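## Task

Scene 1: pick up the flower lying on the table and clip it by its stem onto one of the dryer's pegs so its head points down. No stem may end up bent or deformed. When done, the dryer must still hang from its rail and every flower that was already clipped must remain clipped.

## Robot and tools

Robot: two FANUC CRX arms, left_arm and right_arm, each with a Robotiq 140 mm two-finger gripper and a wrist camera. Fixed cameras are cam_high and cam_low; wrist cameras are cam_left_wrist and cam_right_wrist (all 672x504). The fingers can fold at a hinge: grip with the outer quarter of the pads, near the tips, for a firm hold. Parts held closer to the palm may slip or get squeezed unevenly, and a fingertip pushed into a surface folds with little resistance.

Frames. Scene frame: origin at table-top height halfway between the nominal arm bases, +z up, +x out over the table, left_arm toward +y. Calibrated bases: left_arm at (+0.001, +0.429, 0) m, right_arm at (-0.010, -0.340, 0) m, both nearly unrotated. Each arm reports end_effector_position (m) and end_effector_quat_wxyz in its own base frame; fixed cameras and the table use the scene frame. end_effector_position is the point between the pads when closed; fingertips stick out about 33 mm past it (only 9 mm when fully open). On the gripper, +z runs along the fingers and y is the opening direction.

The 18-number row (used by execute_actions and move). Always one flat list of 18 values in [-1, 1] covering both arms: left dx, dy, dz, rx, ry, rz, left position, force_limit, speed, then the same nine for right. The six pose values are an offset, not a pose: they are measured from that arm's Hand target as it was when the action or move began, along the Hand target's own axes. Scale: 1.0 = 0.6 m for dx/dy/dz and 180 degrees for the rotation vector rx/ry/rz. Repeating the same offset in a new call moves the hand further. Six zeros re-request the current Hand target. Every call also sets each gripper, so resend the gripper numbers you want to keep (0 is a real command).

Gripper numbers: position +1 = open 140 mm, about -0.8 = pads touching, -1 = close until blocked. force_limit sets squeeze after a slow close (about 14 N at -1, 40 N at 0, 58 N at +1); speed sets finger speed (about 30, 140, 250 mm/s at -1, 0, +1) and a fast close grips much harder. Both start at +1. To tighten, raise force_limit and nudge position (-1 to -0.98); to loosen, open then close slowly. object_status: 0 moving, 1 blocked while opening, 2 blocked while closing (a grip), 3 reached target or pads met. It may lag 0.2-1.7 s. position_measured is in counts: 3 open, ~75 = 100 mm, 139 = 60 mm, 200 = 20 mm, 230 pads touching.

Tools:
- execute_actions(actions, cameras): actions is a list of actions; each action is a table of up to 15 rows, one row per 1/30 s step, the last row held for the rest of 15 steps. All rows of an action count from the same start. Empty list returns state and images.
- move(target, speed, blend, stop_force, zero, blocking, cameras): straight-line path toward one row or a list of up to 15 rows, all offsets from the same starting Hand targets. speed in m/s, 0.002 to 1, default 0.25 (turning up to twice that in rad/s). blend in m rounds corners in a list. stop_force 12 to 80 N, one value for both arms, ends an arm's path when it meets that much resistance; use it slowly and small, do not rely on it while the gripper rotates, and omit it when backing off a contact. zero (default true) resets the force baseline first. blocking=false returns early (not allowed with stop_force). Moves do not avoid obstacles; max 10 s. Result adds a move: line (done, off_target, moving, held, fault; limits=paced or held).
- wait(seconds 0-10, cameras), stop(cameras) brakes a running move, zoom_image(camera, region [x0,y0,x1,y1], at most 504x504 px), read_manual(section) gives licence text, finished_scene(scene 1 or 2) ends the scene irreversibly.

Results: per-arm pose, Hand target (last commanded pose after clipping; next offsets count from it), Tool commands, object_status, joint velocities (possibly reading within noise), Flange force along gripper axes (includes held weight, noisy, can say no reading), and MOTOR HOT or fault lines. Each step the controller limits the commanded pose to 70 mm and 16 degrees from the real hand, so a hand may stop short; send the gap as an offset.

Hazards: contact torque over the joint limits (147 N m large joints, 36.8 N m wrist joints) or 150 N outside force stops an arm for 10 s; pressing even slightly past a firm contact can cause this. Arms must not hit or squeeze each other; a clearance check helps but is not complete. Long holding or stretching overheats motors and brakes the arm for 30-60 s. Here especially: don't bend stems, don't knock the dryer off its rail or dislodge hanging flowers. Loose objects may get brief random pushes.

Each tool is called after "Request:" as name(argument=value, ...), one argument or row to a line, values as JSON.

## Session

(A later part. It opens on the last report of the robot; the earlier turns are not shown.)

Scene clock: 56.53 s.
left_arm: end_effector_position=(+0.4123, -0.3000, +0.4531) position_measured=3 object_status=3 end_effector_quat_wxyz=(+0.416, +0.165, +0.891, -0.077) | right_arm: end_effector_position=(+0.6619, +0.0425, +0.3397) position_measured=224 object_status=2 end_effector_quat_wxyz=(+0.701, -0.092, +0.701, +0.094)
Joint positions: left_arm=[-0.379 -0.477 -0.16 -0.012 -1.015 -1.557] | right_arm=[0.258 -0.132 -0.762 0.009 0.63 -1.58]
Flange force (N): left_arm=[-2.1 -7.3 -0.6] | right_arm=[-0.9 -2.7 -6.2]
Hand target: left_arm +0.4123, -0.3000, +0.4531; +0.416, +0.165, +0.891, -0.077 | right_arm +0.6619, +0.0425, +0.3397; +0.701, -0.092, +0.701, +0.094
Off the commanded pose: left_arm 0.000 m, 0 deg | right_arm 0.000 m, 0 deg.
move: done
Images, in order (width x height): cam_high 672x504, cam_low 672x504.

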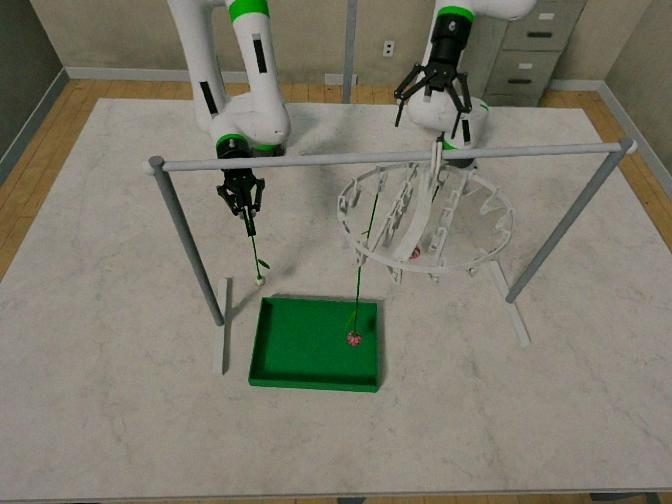

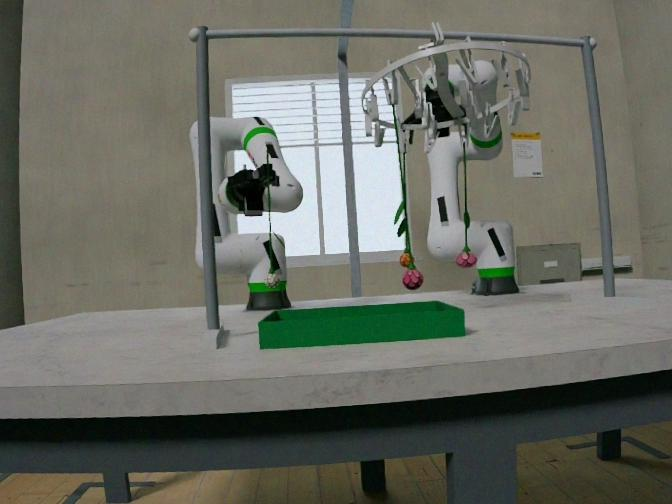

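Request:
move(
  target=[0,0,0,0,0,0,1,1,1,0.05,0.50,-0.145,0.027,0,0,-1,-1,-1],
  speed=0.2,
)

Scene clock: 59.20 s.
left_arm: end_effector_position=(+0.4123, -0.3000, +0.4531) position_measured=3 object_status=3 end_effector_quat_wxyz=(+0.416, +0.165, +0.891, -0.077) | right_arm: end_effector_position=(+0.4997, +0.3094, +0.3100) position_measured=224 object_status=2 end_effector_quat_wxyz=(+0.705, -0.063, +0.704, +0.064)
Joint positions: left_arm=[-0.379 -0.477 -0.16 -0.012 -1.015 -1.557] | right_arm=[1.143 -0.157 -0.548 -1.311 1.016 -0.468]
Flange force (N): left_arm=[-1.8 -6.9 -0.9] | right_arm=[-3.2 -7.2 -2.5]
Hand target: left_arm +0.4123, -0.3000, +0.4531; +0.416, +0.165, +0.891, -0.077 | right_arm +0.4997, +0.3094, +0.3100; +0.705, -0.063, +0.704, +0.064
Off the commanded pose: left_arm 0.000 m, 0 deg | right_arm 0.000 m, 0 deg.
move: done
camera_calibration:
cam_left_wrist: T_world_to_cam=[[0.359893, 0.932989, 0.00281619, 0.138928], [0.315416, -0.124509, 0.94075, -0.583672], [0.87806, -0.337681, -0.33909, -0.167957], [0, 0, 0, 1]] pos_world=[0.281576, -0.259006, 0.491745]
cam_right_wrist: T_world_to_cam=[[-0.183693, 0.982971, -0.00507103, -0.202488], [-0.3511, -0.0607919, 0.934362, -0.0926809], [0.918142, 0.173417, 0.356288, -0.479851], [0, 0, 0, 1]] pos_world=[0.370836, 0.27662, 0.256536]

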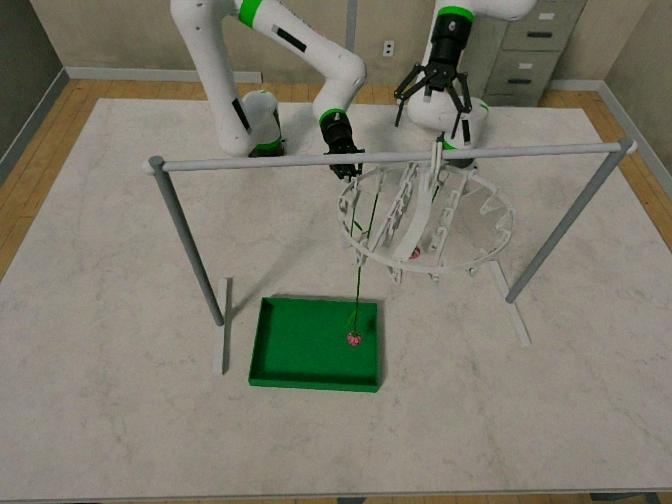

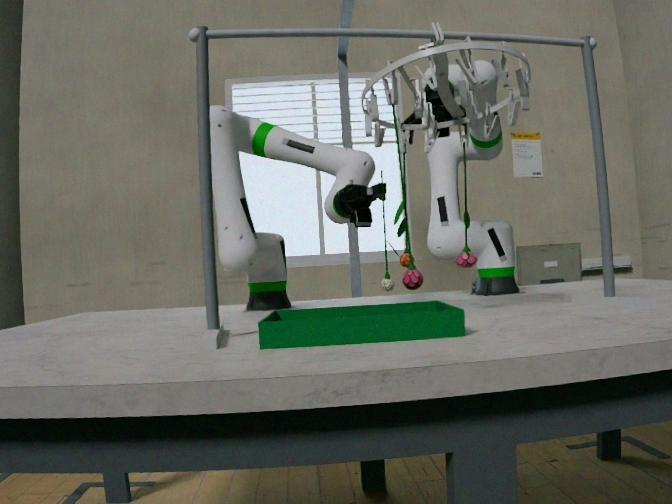

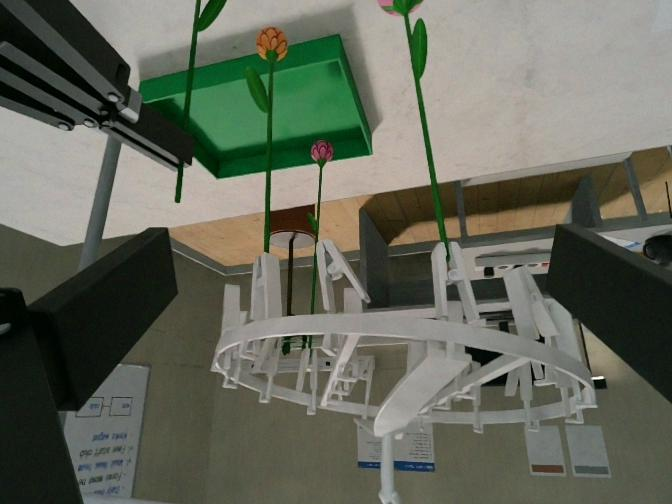

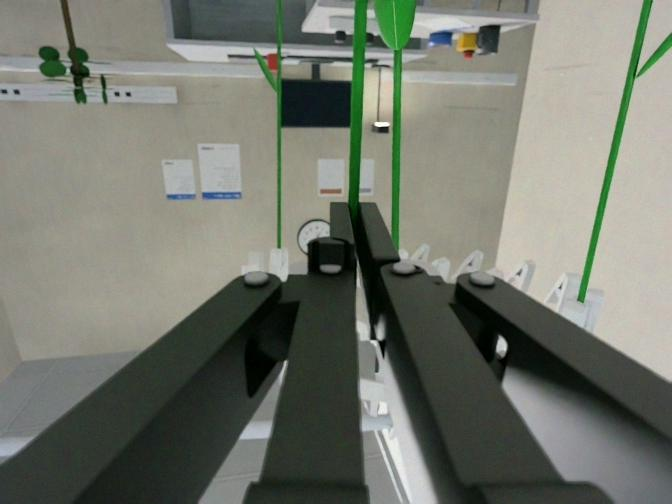

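Request:
zoom_image(
  camera="cam_low",
  region=[370, 60, 490, 160],
)

Request:
zoom_image(
  camera="cam_left_wrist",
  region=[250, 225, 390, 345],
)

Request:
zoom_image(
  camera="cam_high",
  region=[365, 145, 455, 215],
)

Scaled by 4.200.

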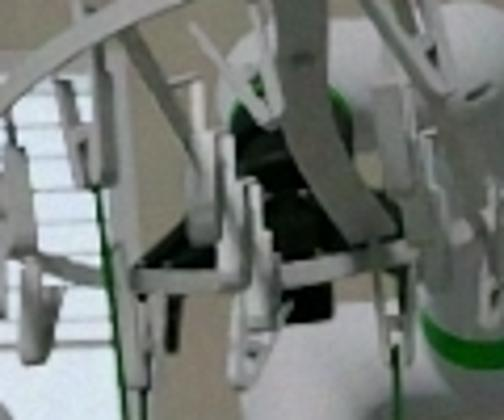

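Scaled by 3.600.

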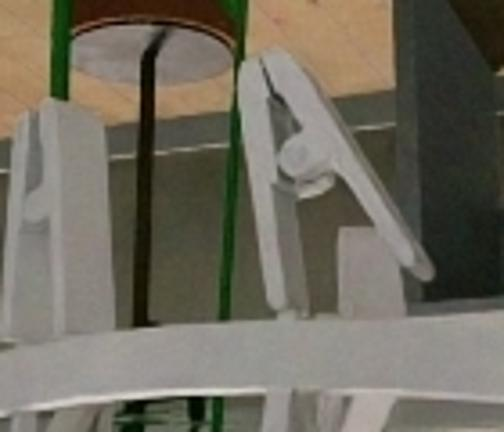

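Scaled by 5.600.

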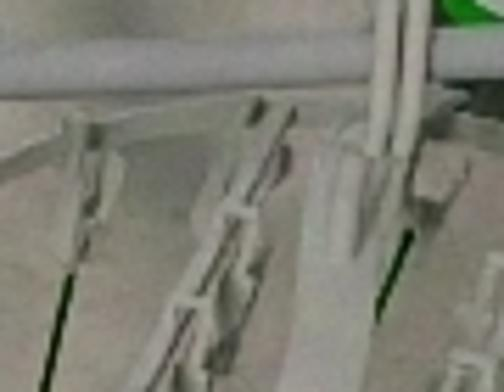

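Request:
move(
  target=[-0.0137,0.0033,0.0878,0.021,-0.194,0.0087,-0.2,-1,0,0,0,0,0,0,0,-1,-1,-1],
  speed=0.15,
)

Request:
zoom_image(
  camera="cam_left_wrist",
  region=[236, 100, 436, 260],
)

Scene clock: 65.23 s.
left_arm: end_effector_position=(+0.4552, -0.3151, +0.4258) position_measured=154 object_status=3 end_effector_quat_wxyz=(+0.656, +0.139, +0.732, -0.119) | right_arm: end_effector_position=(+0.4997, +0.3094, +0.3100) position_measured=224 object_status=2 end_effector_quat_wxyz=(+0.705, -0.063, +0.704, +0.064)
Joint positions: left_arm=[-0.438 -0.619 -0.874 0.449 0.16 -2.015] | right_arm=[1.143 -0.157 -0.548 -1.311 1.016 -0.468]
Flange force (N): left_arm=no reading | right_arm=[-2.5 -7.2 -3.4]
Hand target: left_arm +0.4557, -0.3145, +0.4256; +0.660, +0.160, +0.720, -0.146 | right_arm +0.4997, +0.3094, +0.3100; +0.705, -0.063, +0.704, +0.064
Off the commanded pose: left_arm 0.001 m, 4 deg | right_arm 0.000 m, 0 deg.
move: off_target (left_arm)
camera_calibration:
cam_left_wrist: T_world_to_cam=[[0.361206, 0.932425, 0.0106583, 0.133531], [-0.226318, 0.0765722, 0.971039, -0.276308], [0.904605, -0.353157, 0.238683, -0.483015], [0, 0, 0, 1]] pos_world=[0.326172, -0.273931, 0.38217]
cam_right_wrist: T_world_to_cam=[[-0.183694, 0.98297, -0.00506992, -0.202488], [-0.3511, -0.0607931, 0.934362, -0.0926807], [0.918142, 0.173417, 0.356288, -0.479851], [0, 0, 0, 1]] pos_world=[0.370836, 0.27662, 0.256536]

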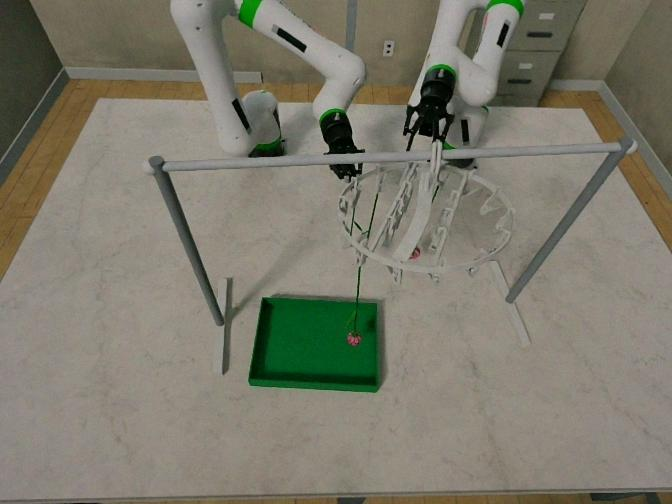

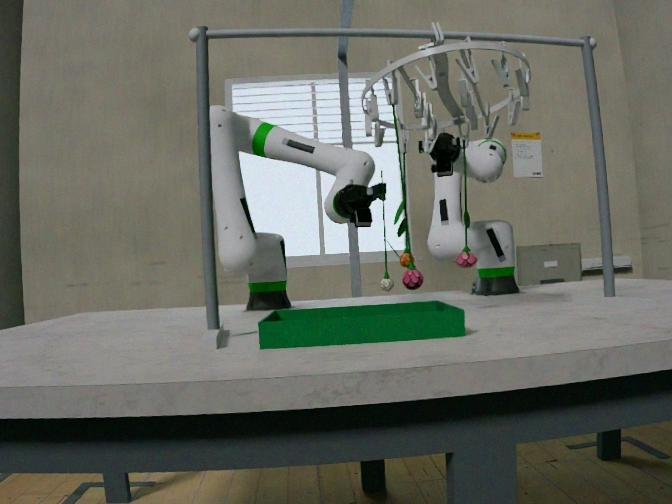

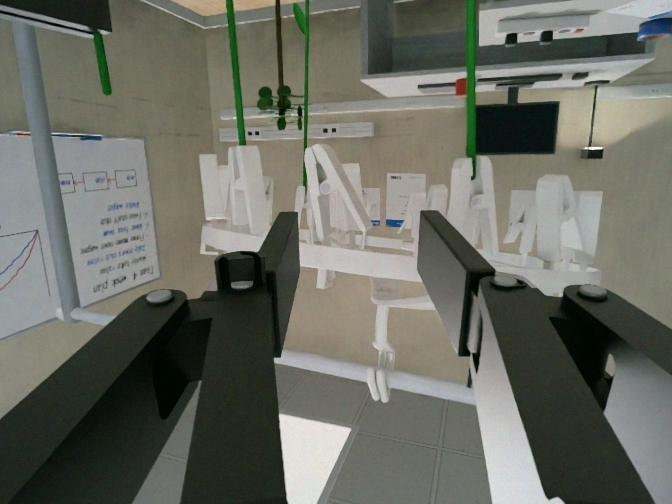

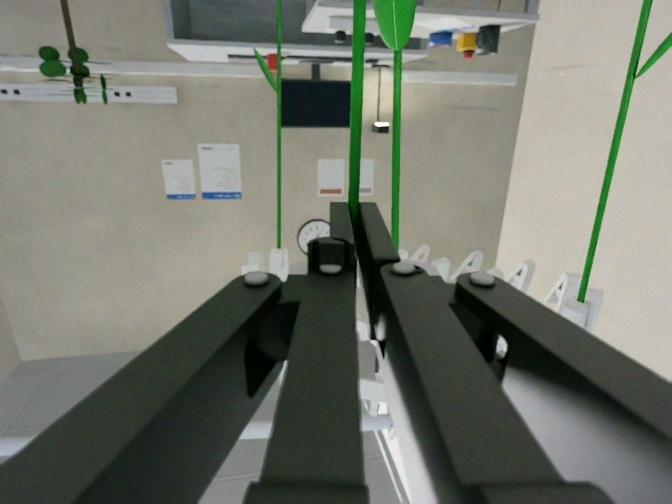

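Scaled by 2.520.

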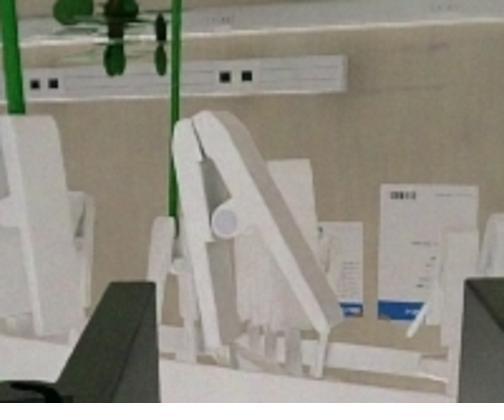

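Request:
move(
  target=[-0.002,-0.0033,0.085,0,0,0,-0.2,-1,0,0,0,0,0,0,0,-1,-1,-1],
  speed=0.06,
  cameras=["cam_left_wrist"],
)

Request:
zoom_image(
  camera="cam_left_wrist",
  region=[236, 100, 456, 280],
)

Scene clock: 68.07 s.
left_arm: end_effector_position=(+0.5010, -0.3380, +0.4222) position_measured=154 object_status=3 end_effector_quat_wxyz=(+0.664, +0.142, +0.723, -0.126) | right_arm: end_effector_position=(+0.4997, +0.3094, +0.3100) position_measured=224 object_status=2 end_effector_quat_wxyz=(+0.705, -0.063, +0.704, +0.064)
Joint positions: left_arm=[-0.372 -0.467 -0.673 -0.08 0.12 -1.499] | right_arm=[1.143 -0.157 -0.548 -1.311 1.016 -0.468]
Flange force (N): left_arm=no reading | right_arm=[-3.0 -7.7 -2.1]
Hand target: left_arm +0.5010, -0.3378, +0.4223; +0.660, +0.160, +0.720, -0.146 | right_arm +0.4997, +0.3094, +0.3100; +0.705, -0.063, +0.704, +0.064
Off the commanded pose: left_arm 0.000 m, 3 deg | right_arm 0.000 m, 0 deg.
move: off_target (left_arm)
camera_calibration:
cam_left_wrist: T_world_to_cam=[[0.373253, 0.927676, 0.00995501, 0.131014], [-0.246501, 0.0888242, 0.965063, -0.243933], [0.894382, -0.362667, 0.261827, -0.539468], [0, 0, 0, 1]] pos_world=[0.373459, -0.295519, 0.375354]
Images, in order (width x height): cam_left_wrist 672x504.

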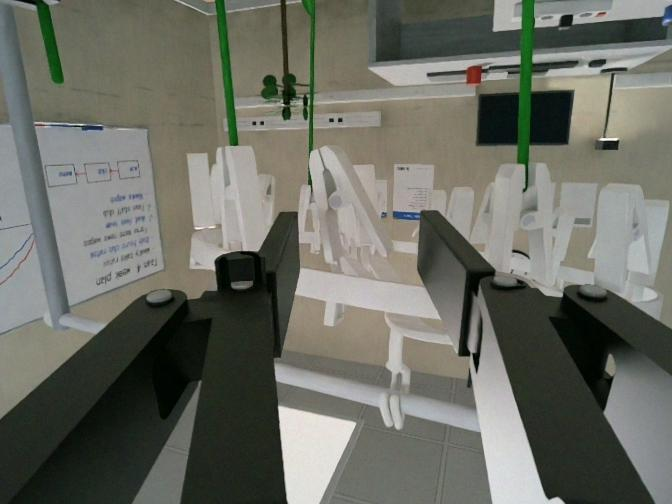

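Scaled by 2.291.

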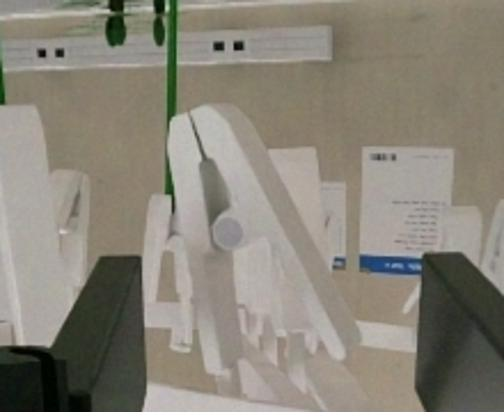

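Request:
move(
  target=[0,0,0.043,0,0,0,-0.2,-1,0,0,0,0,0,0,0,-1,-1,-1],
  speed=0.05,
  cameras=["cam_left_wrist"],
)

Request:
zoom_image(
  camera="cam_left_wrist",
  region=[256, 100, 476, 280],
)

Scene clock: 69.87 s.
left_arm: end_effector_position=(+0.5244, -0.3488, +0.4201) position_measured=154 object_status=3 end_effector_quat_wxyz=(+0.664, +0.153, +0.718, -0.139) | right_arm: end_effector_position=(+0.4997, +0.3094, +0.3100) position_measured=224 object_status=2 end_effector_quat_wxyz=(+0.705, -0.063, +0.704, +0.064)
Joint positions: left_arm=[-0.39 -0.392 -0.518 -0.499 0.053 -1.078] | right_arm=[1.143 -0.157 -0.548 -1.311 1.016 -0.468]
Flange force (N): left_arm=no reading | right_arm=[-2.4 -6.9 -2.4]
Hand target: left_arm +0.5243, -0.3487, +0.4201; +0.660, +0.160, +0.720, -0.146 | right_arm +0.4997, +0.3094, +0.3100; +0.705, -0.063, +0.704, +0.064
Off the commanded pose: left_arm 0.000 m, 1 deg | right_arm 0.000 m, 0 deg.
move: done
camera_calibration:
cam_left_wrist: T_world_to_cam=[[0.404466, 0.914534, 0.00596436, 0.113105], [-0.248047, 0.103421, 0.963212, -0.228457], [0.880273, -0.391066, 0.268677, -0.569089], [0, 0, 0, 1]] pos_world=[0.398539, -0.302362, 0.372279]
Images, in order (width x height): cam_left_wrist 672x504.

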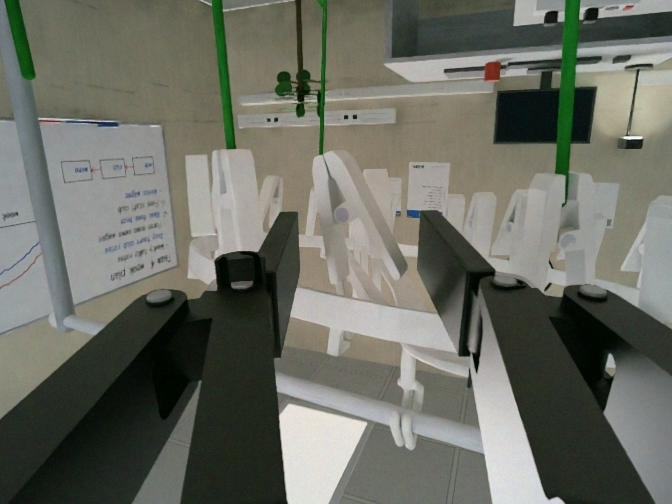

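Scaled by 2.291.

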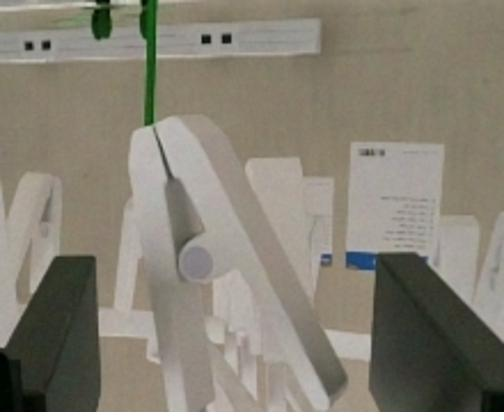

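Request:
move(
  target=[-0.0125,0,0.036,0,0,0,-0.2,-1,0,0,0,0,0,0,0,-1,-1,-1],
  speed=0.04,
)

Request:
zoom_image(
  camera="cam_left_wrist",
  region=[256, 130, 476, 310],
)

Request:
zoom_image(
  camera="cam_high",
  region=[365, 115, 475, 205],
)

Request:
zoom_image(
  camera="cam_low",
  region=[370, 60, 490, 160],
)

Scene clock: 72.07 s.
left_arm: end_effector_position=(+0.5443, -0.3583, +0.4255) position_measured=154 object_status=3 end_effector_quat_wxyz=(+0.662, +0.157, +0.719, -0.144) | right_arm: end_effector_position=(+0.4997, +0.3094, +0.3100) position_measured=224 object_status=2 end_effector_quat_wxyz=(+0.705, -0.063, +0.704, +0.064)
Joint positions: left_arm=[-0.436 -0.33 -0.405 -0.724 -0.01 -0.848] | right_arm=[1.143 -0.157 -0.548 -1.311 1.016 -0.468]
Flange force (N): left_arm=no reading | right_arm=[-2.5 -6.5 -2.2]
Hand target: left_arm +0.5443, -0.3581, +0.4256; +0.660, +0.160, +0.720, -0.146 | right_arm +0.4997, +0.3094, +0.3100; +0.705, -0.063, +0.704, +0.064
Off the commanded pose: left_arm 0.000 m, 1 deg | right_arm 0.000 m, 0 deg.
move: done
camera_calibration:
cam_left_wrist: T_world_to_cam=[[0.416899, 0.908943, 0.00434242, 0.105637], [-0.243157, 0.106921, 0.964076, -0.229531], [0.875825, -0.402978, 0.265591, -0.592419], [0, 0, 0, 1]] pos_world=[0.419003, -0.310208, 0.378168]
cam_right_wrist: T_world_to_cam=[[-0.183694, 0.98297, -0.00506992, -0.202488], [-0.3511, -0.0607931, 0.934362, -0.0926807], [0.918142, 0.173417, 0.356288, -0.479851], [0, 0, 0, 1]] pos_world=[0.370836, 0.27662, 0.256536]

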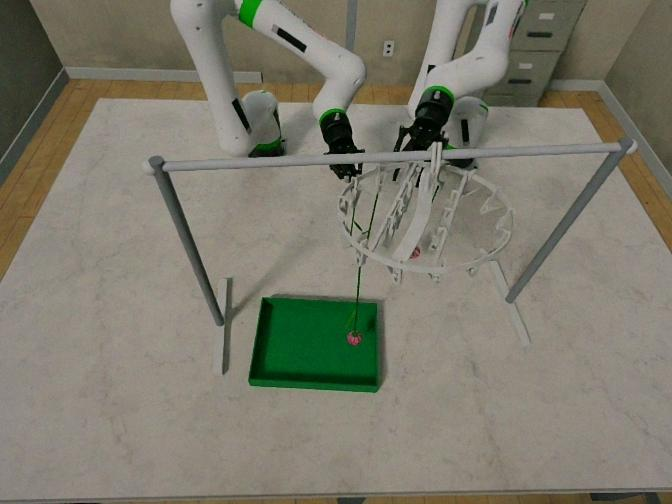

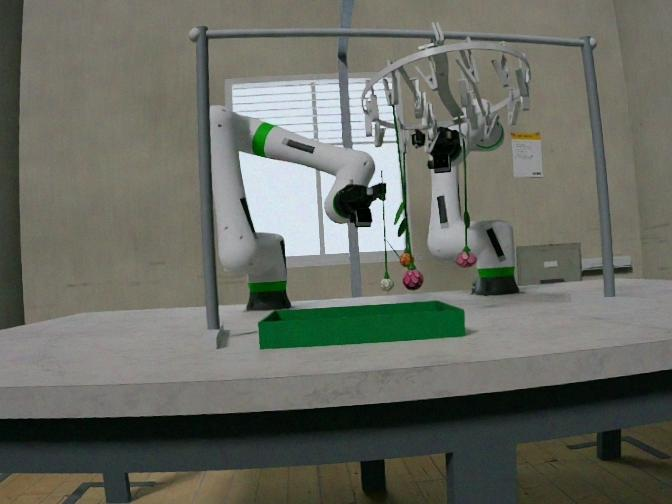

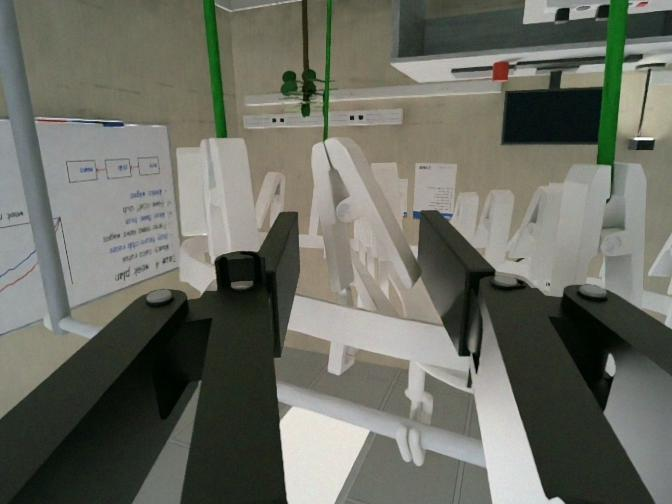

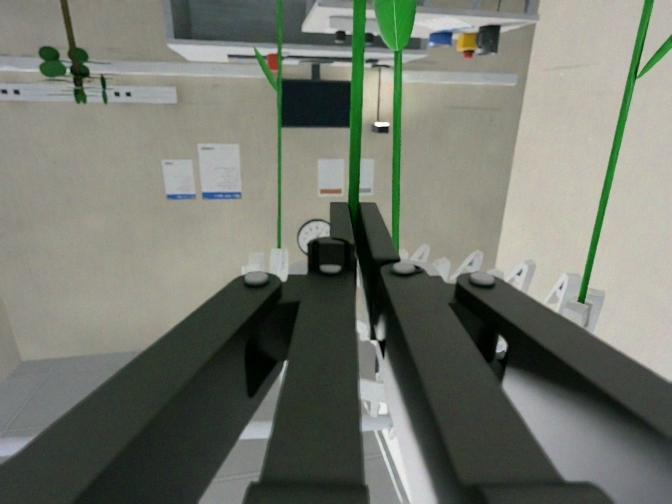

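Scaled by 2.291.

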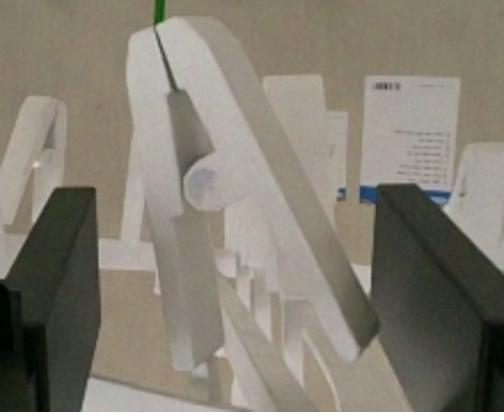

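Scaled by 4.582.

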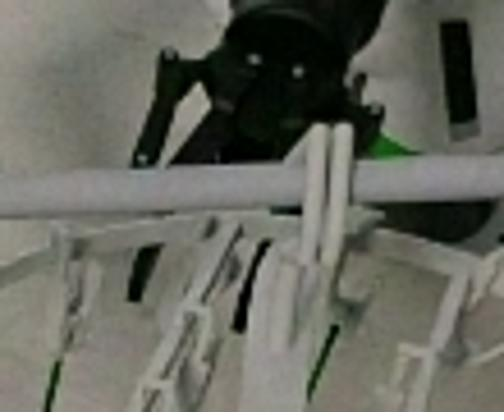

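Scaled by 4.200.

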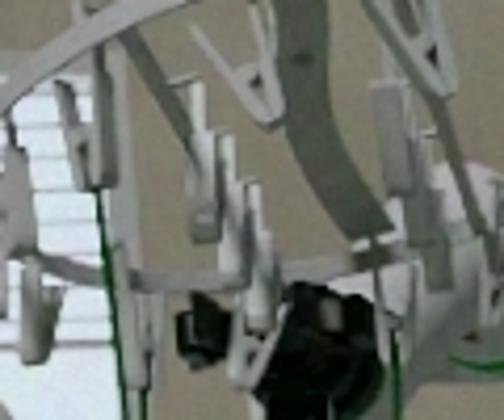

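Request:
move(
  target=[0.0105,0,-0.0325,0,0,0,-0.2,-1,0,0,0,0,0,0,0,-1,-1,-1],
  speed=0.04,
  cameras=["cam_left_wrist"],
)

Request:
zoom_image(
  camera="cam_left_wrist",
  region=[256, 130, 476, 310],
)

Scene clock: 74.17 s.
left_arm: end_effector_position=(+0.5262, -0.3499, +0.4209) position_measured=154 object_status=3 end_effector_quat_wxyz=(+0.662, +0.158, +0.718, -0.144) | right_arm: end_effector_position=(+0.4997, +0.3094, +0.3100) position_measured=224 object_status=2 end_effector_quat_wxyz=(+0.705, -0.063, +0.704, +0.064)
Joint positions: left_arm=[-0.475 -0.381 -0.424 -0.844 -0.06 -0.725] | right_arm=[1.143 -0.157 -0.548 -1.311 1.016 -0.468]
Flange force (N): left_arm=no reading | right_arm=[-2.4 -6.9 -1.9]
Hand target: left_arm +0.5262, -0.3496, +0.4211; +0.660, +0.160, +0.720, -0.146 | right_arm +0.4997, +0.3094, +0.3100; +0.705, -0.063, +0.704, +0.064
Off the commanded pose: left_arm 0.000 m, 0 deg | right_arm 0.000 m, 0 deg.
move: done
camera_calibration:
cam_left_wrist: T_world_to_cam=[[0.417906, 0.908481, 0.00416707, 0.104872], [-0.243067, 0.10739, 0.964046, -0.230276], [0.87537, -0.403894, 0.265701, -0.572102], [0, 0, 0, 1]] pos_world=[0.401002, -0.301613, 0.373568]
Images, in order (width x height): cam_left_wrist 672x504.

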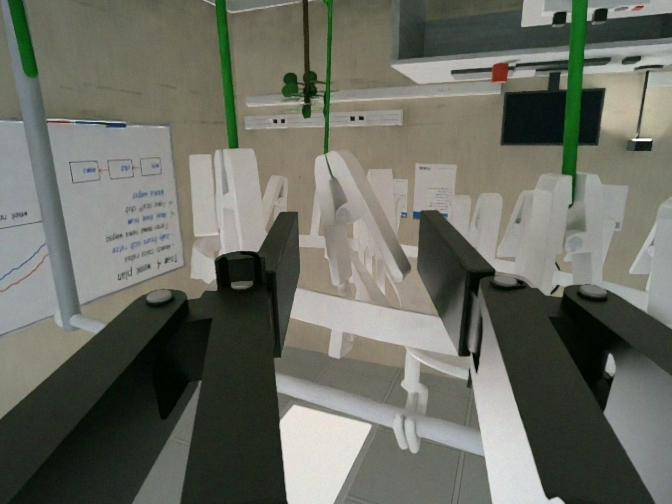

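Scaled by 2.291.

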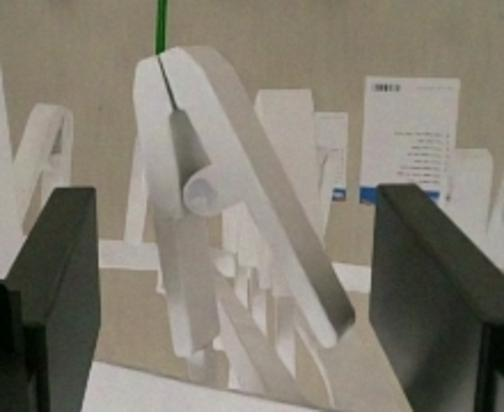

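Request:
move(
  target=[0,0,0.0065,0,0,0,-0.2,-1,-1,0,0,0,0,0,0,-1,-1,-1],
  speed=0.04,
  cameras=[],
)

Request:
move(
  target=[0,0,0,0,0,0,-1,-1,-1,0,0,0,0,0,0,-1,-1,-1],
  cameras=["cam_left_wrist"],
)

Request:
zoom_image(
  camera="cam_left_wrist",
  region=[256, 110, 476, 290],
)

Scene clock: 75.73 s.
left_arm: end_effector_position=(+0.5297, -0.3515, +0.4205) position_measured=154 object_status=3 end_effector_quat_wxyz=(+0.661, +0.158, +0.719, -0.145) | right_arm: end_effector_position=(+0.4997, +0.3094, +0.3100) position_measured=224 object_status=2 end_effector_quat_wxyz=(+0.705, -0.063, +0.704, +0.064)
Joint positions: left_arm=[-0.488 -0.369 -0.407 -0.888 -0.072 -0.68] | right_arm=[1.143 -0.157 -0.548 -1.311 1.016 -0.468]
Flange force (N): left_arm=no reading | right_arm=[-2.1 -6.3 -2.5]
Hand target: left_arm +0.5298, -0.3513, +0.4207; +0.660, +0.160, +0.720, -0.146 | right_arm +0.4997, +0.3094, +0.3100; +0.705, -0.063, +0.704, +0.064
Off the commanded pose: left_arm 0.000 m, 0 deg | right_arm 0.000 m, 0 deg.
move: done
No camera images: "cameras" was empty.

Scene clock: 77.07 s.
left_arm: end_effector_position=(+0.5297, -0.3515, +0.4205) position_measured=195 object_status=2 end_effector_quat_wxyz=(+0.661, +0.158, +0.719, -0.145) | right_arm: end_effector_position=(+0.4997, +0.3094, +0.3100) position_measured=224 object_status=2 end_effector_quat_wxyz=(+0.705, -0.063, +0.704, +0.064)
Joint positions: left_arm=[-0.498 -0.368 -0.401 -0.916 -0.082 -0.652] | right_arm=[1.143 -0.157 -0.548 -1.311 1.016 -0.468]
Flange force (N): left_arm=no reading | right_arm=[-2.7 -7.6 -2.6]
Hand target: left_arm +0.5298, -0.3513, +0.4207; +0.660, +0.160, +0.720, -0.146 | right_arm +0.4997, +0.3094, +0.3100; +0.705, -0.063, +0.704, +0.064
Off the commanded pose: left_arm 0.000 m, 0 deg | right_arm 0.000 m, 0 deg.
move: done
camera_calibration:
cam_left_wrist: T_world_to_cam=[[0.419608, 0.907697, 0.00395323, 0.103843], [-0.241872, 0.107612, 0.964322, -0.229599], [0.874887, -0.405594, 0.264702, -0.575619], [0, 0, 0, 1]] pos_world=[0.404494, -0.303018, 0.373364]
Images, in order (width x height): cam_left_wrist 672x504.

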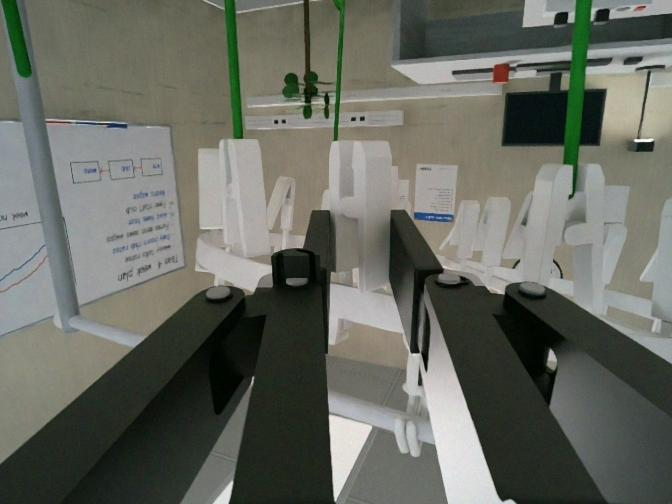

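Scaled by 2.291.

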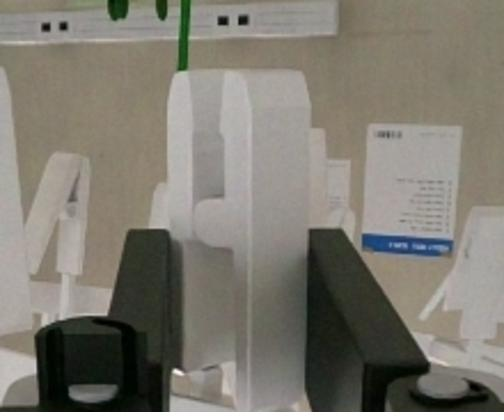

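Request:
move(
  target=[0,0,0,0,0,0,-0.98,-0.3,-1,0,0,0,0,0,0,-1,-1,-1],
  cameras=["cam_left_wrist"],
)

Request:
zoom_image(
  camera="cam_left_wrist",
  region=[296, 110, 416, 210],
)

Scene clock: 78.10 s.
left_arm: end_effector_position=(+0.5297, -0.3515, +0.4205) position_measured=195 object_status=2 end_effector_quat_wxyz=(+0.661, +0.158, +0.719, -0.145) | right_arm: end_effector_position=(+0.4997, +0.3094, +0.3100) position_measured=224 object_status=2 end_effector_quat_wxyz=(+0.705, -0.063, +0.704, +0.064)
Joint positions: left_arm=[-0.499 -0.368 -0.401 -0.919 -0.084 -0.649] | right_arm=[1.143 -0.157 -0.548 -1.311 1.016 -0.468]
Joint velocities: left_arm=[-0.002 0 0 -0.004 -0.002 0.005] | right_arm=[within noise]
Flange force (N): left_arm=no reading | right_arm=[-1.9 -6.6 -1.8]
Hand target: left_arm +0.5298, -0.3513, +0.4207; +0.660, +0.160, +0.720, -0.146 | right_arm +0.4997, +0.3094, +0.3100; +0.705, -0.063, +0.704, +0.064
Off the commanded pose: left_arm 0.000 m, 0 deg | right_arm 0.000 m, 0 deg.
move: done
camera_calibration:
cam_left_wrist: T_world_to_cam=[[0.419608, 0.907697, 0.00395264, 0.103844], [-0.241957, 0.107652, 0.964297, -0.229544], [0.874864, -0.405583, 0.264795, -0.575642], [0, 0, 0, 1]] pos_world=[0.404495, -0.303018, 0.373365]
Images, in order (width x height): cam_left_wrist 672x504.

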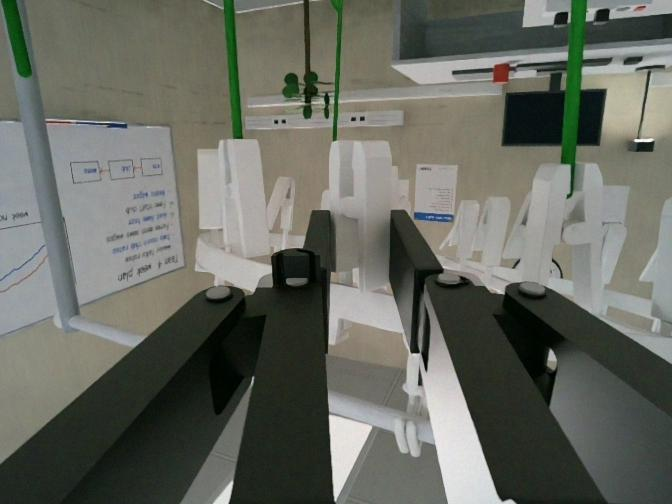

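Scaled by 4.200.

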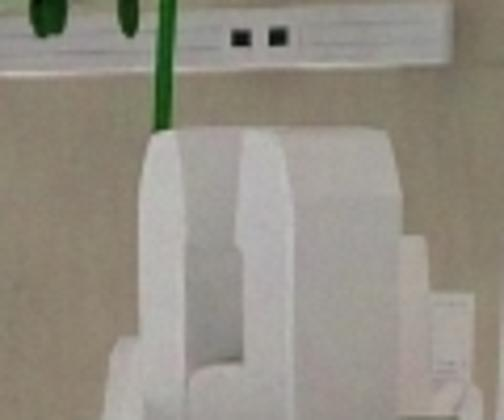

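Request:
move(
  target=[0,0,0,0,0,0,-0.98,-0.3,-1,0,0.165,0.058,-0.0833,0,0,-1,-1,-1],
  speed=0.06,
)

Request:
zoom_image(
  camera="cam_left_wrist",
  region=[196, 0, 496, 230],
)

Scene clock: 83.40 s.
left_arm: end_effector_position=(+0.5297, -0.3515, +0.4205) position_measured=195 object_status=2 end_effector_quat_wxyz=(+0.661, +0.158, +0.719, -0.145) | right_arm: end_effector_position=(+0.5163, +0.4131, +0.3102) position_measured=224 object_status=2 end_effector_quat_wxyz=(+0.690, -0.154, +0.690, +0.155)
Joint positions: left_arm=[-0.5 -0.368 -0.4 -0.921 -0.084 -0.647] | right_arm=[1.118 -0.056 -0.487 -1.09 0.785 -0.636]
Flange force (N): left_arm=no reading | right_arm=[-1.6 -5.1 -3.9]
Hand target: left_arm +0.5298, -0.3513, +0.4207; +0.660, +0.160, +0.720, -0.146 | right_arm +0.5163, +0.4131, +0.3102; +0.690, -0.154, +0.690, +0.155
Off the commanded pose: left_arm 0.000 m, 0 deg | right_arm 0.000 m, 0 deg.
move: done
camera_calibration:
cam_left_wrist: T_world_to_cam=[[0.419688, 0.90766, 0.00397637, 0.103792], [-0.241863, 0.107609, 0.964325, -0.229508], [0.874851, -0.405677, 0.264691, -0.5756], [0, 0, 0, 1]] pos_world=[0.404494, -0.303018, 0.373264]
cam_right_wrist: T_world_to_cam=[[-0.431794, 0.901957, -0.00531873, -0.139646], [-0.323774, -0.149491, 0.93425, -0.058095], [0.841858, 0.405125, 0.35658, -0.569588], [0, 0, 0, 1]] pos_world=[0.400404, 0.348025, 0.256636]

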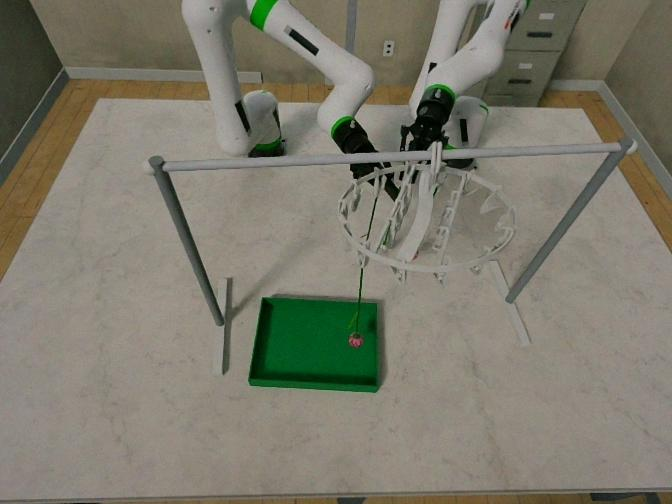

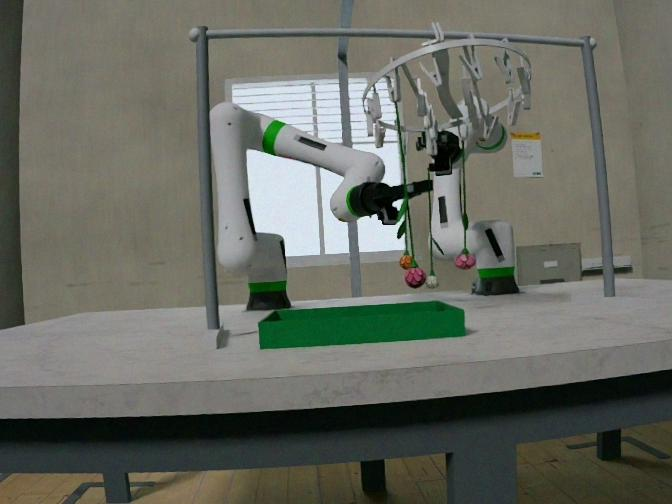

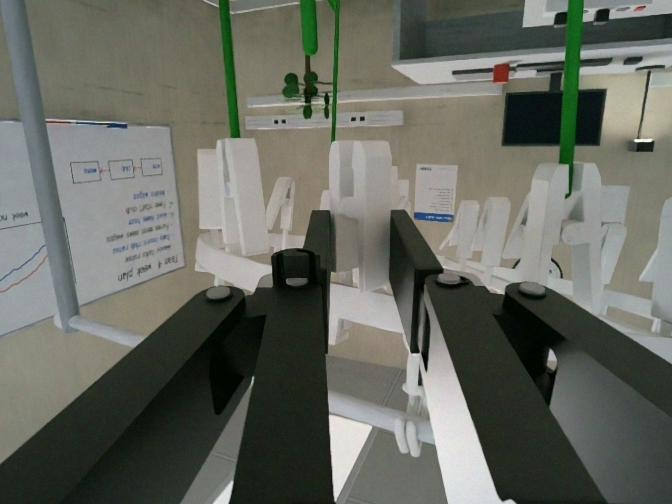

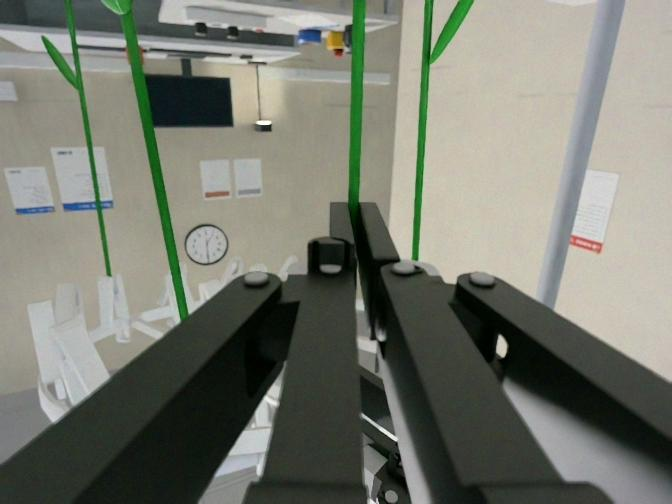

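Scaled by 1.680.

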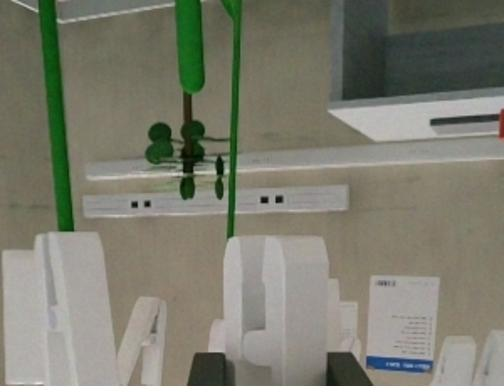

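Request:
move(
  target=[0,0,0,0,0,0,-0.98,-0.3,-1,-0.02,-0.0187,0.0555,0,0,0,-1,-1,-1],
  speed=0.04,
)

Request:
zoom_image(
  camera="cam_left_wrist",
  region=[286, 60, 426, 180],
)

Request:
zoom_image(
  camera="cam_low",
  region=[380, 80, 480, 180],
)

Request:
zoom_image(
  camera="cam_high",
  region=[355, 145, 455, 225],
)

Scene clock: 85.33 s.
left_arm: end_effector_position=(+0.5297, -0.3515, +0.4205) position_measured=195 object_status=2 end_effector_quat_wxyz=(+0.661, +0.158, +0.719, -0.145) | right_arm: end_effector_position=(+0.5512, +0.4171, +0.3222) position_measured=224 object_status=2 end_effector_quat_wxyz=(+0.690, -0.154, +0.690, +0.155)
Joint positions: left_arm=[-0.5 -0.368 -0.4 -0.922 -0.085 -0.647] | right_arm=[1.045 -0.016 -0.421 -1.05 0.714 -0.649]
Flange force (N): left_arm=no reading | right_arm=[-2.4 -4.7 -4.6]
Hand target: left_arm +0.5298, -0.3513, +0.4207; +0.660, +0.160, +0.720, -0.146 | right_arm +0.5512, +0.4171, +0.3222; +0.690, -0.154, +0.690, +0.155
Off the commanded pose: left_arm 0.000 m, 0 deg | right_arm 0.000 m, 0 deg.
move: done
camera_calibration:
cam_left_wrist: T_world_to_cam=[[0.419687, 0.90766, 0.00397579, 0.103792], [-0.241947, 0.107649, 0.964299, -0.229549], [0.874828, -0.405666, 0.264785, -0.575649], [0, 0, 0, 1]] pos_world=[0.404495, -0.303018, 0.373365]
cam_right_wrist: T_world_to_cam=[[-0.431794, 0.901957, -0.00531873, -0.128121], [-0.323774, -0.149491, 0.93425, -0.0574083], [0.841858, 0.405125, 0.35658, -0.604869], [0, 0, 0, 1]] pos_world=[0.435304, 0.352025, 0.268636]

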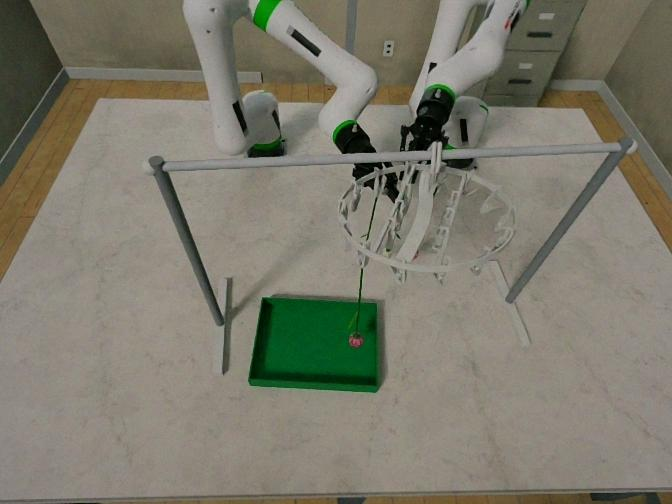

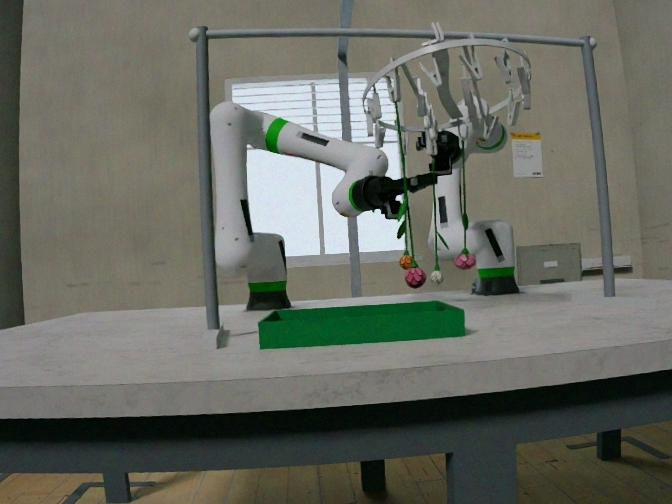

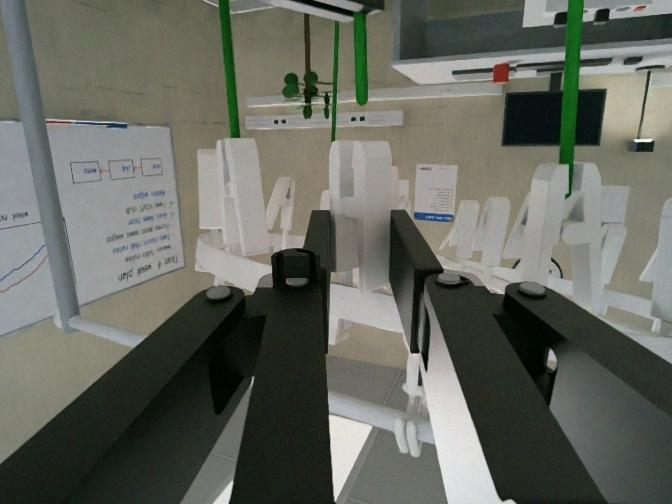

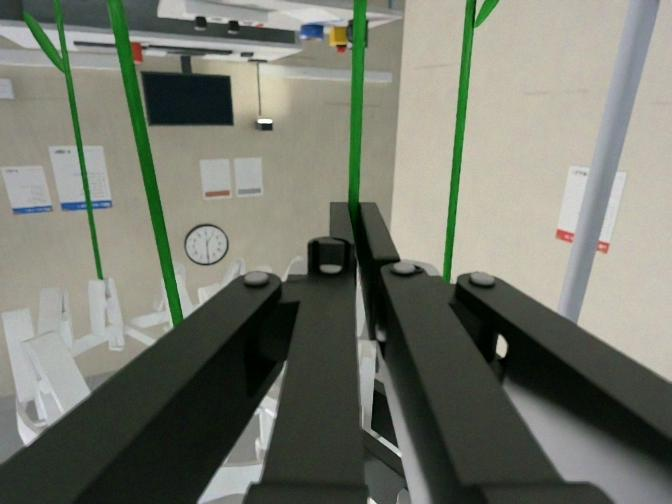

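Scaled by 3.600.

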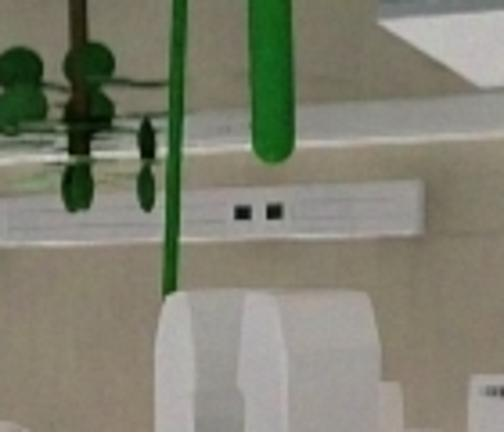

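Scaled by 5.040.

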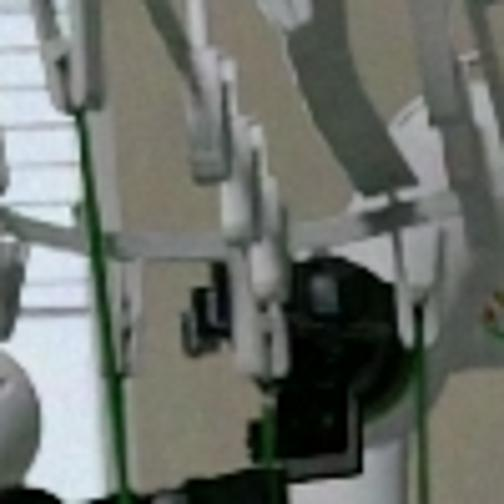

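Scaled by 5.040.

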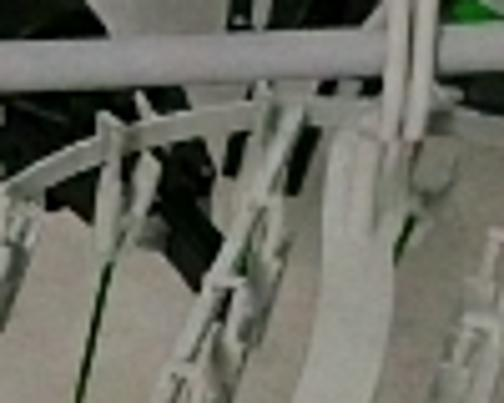

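Request:
zoom_image(
  camera="cam_low",
  region=[420, 130, 450, 175],
)

Request:
zoom_image(
  camera="cam_left_wrist",
  region=[326, 90, 396, 220],
)

Request:
zoom_image(
  camera="cam_right_wrist",
  region=[300, 180, 420, 400],
)

Scaled by 11.200.

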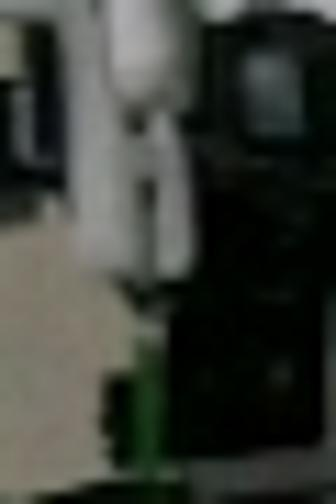

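Scaled by 3.877.

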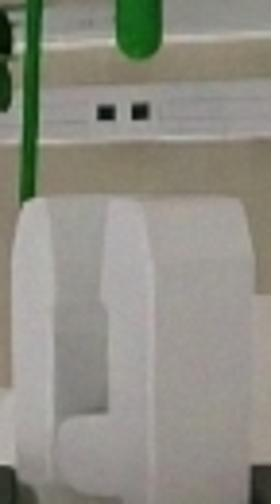

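Scaled by 2.291.

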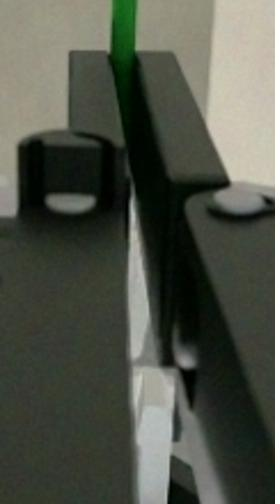

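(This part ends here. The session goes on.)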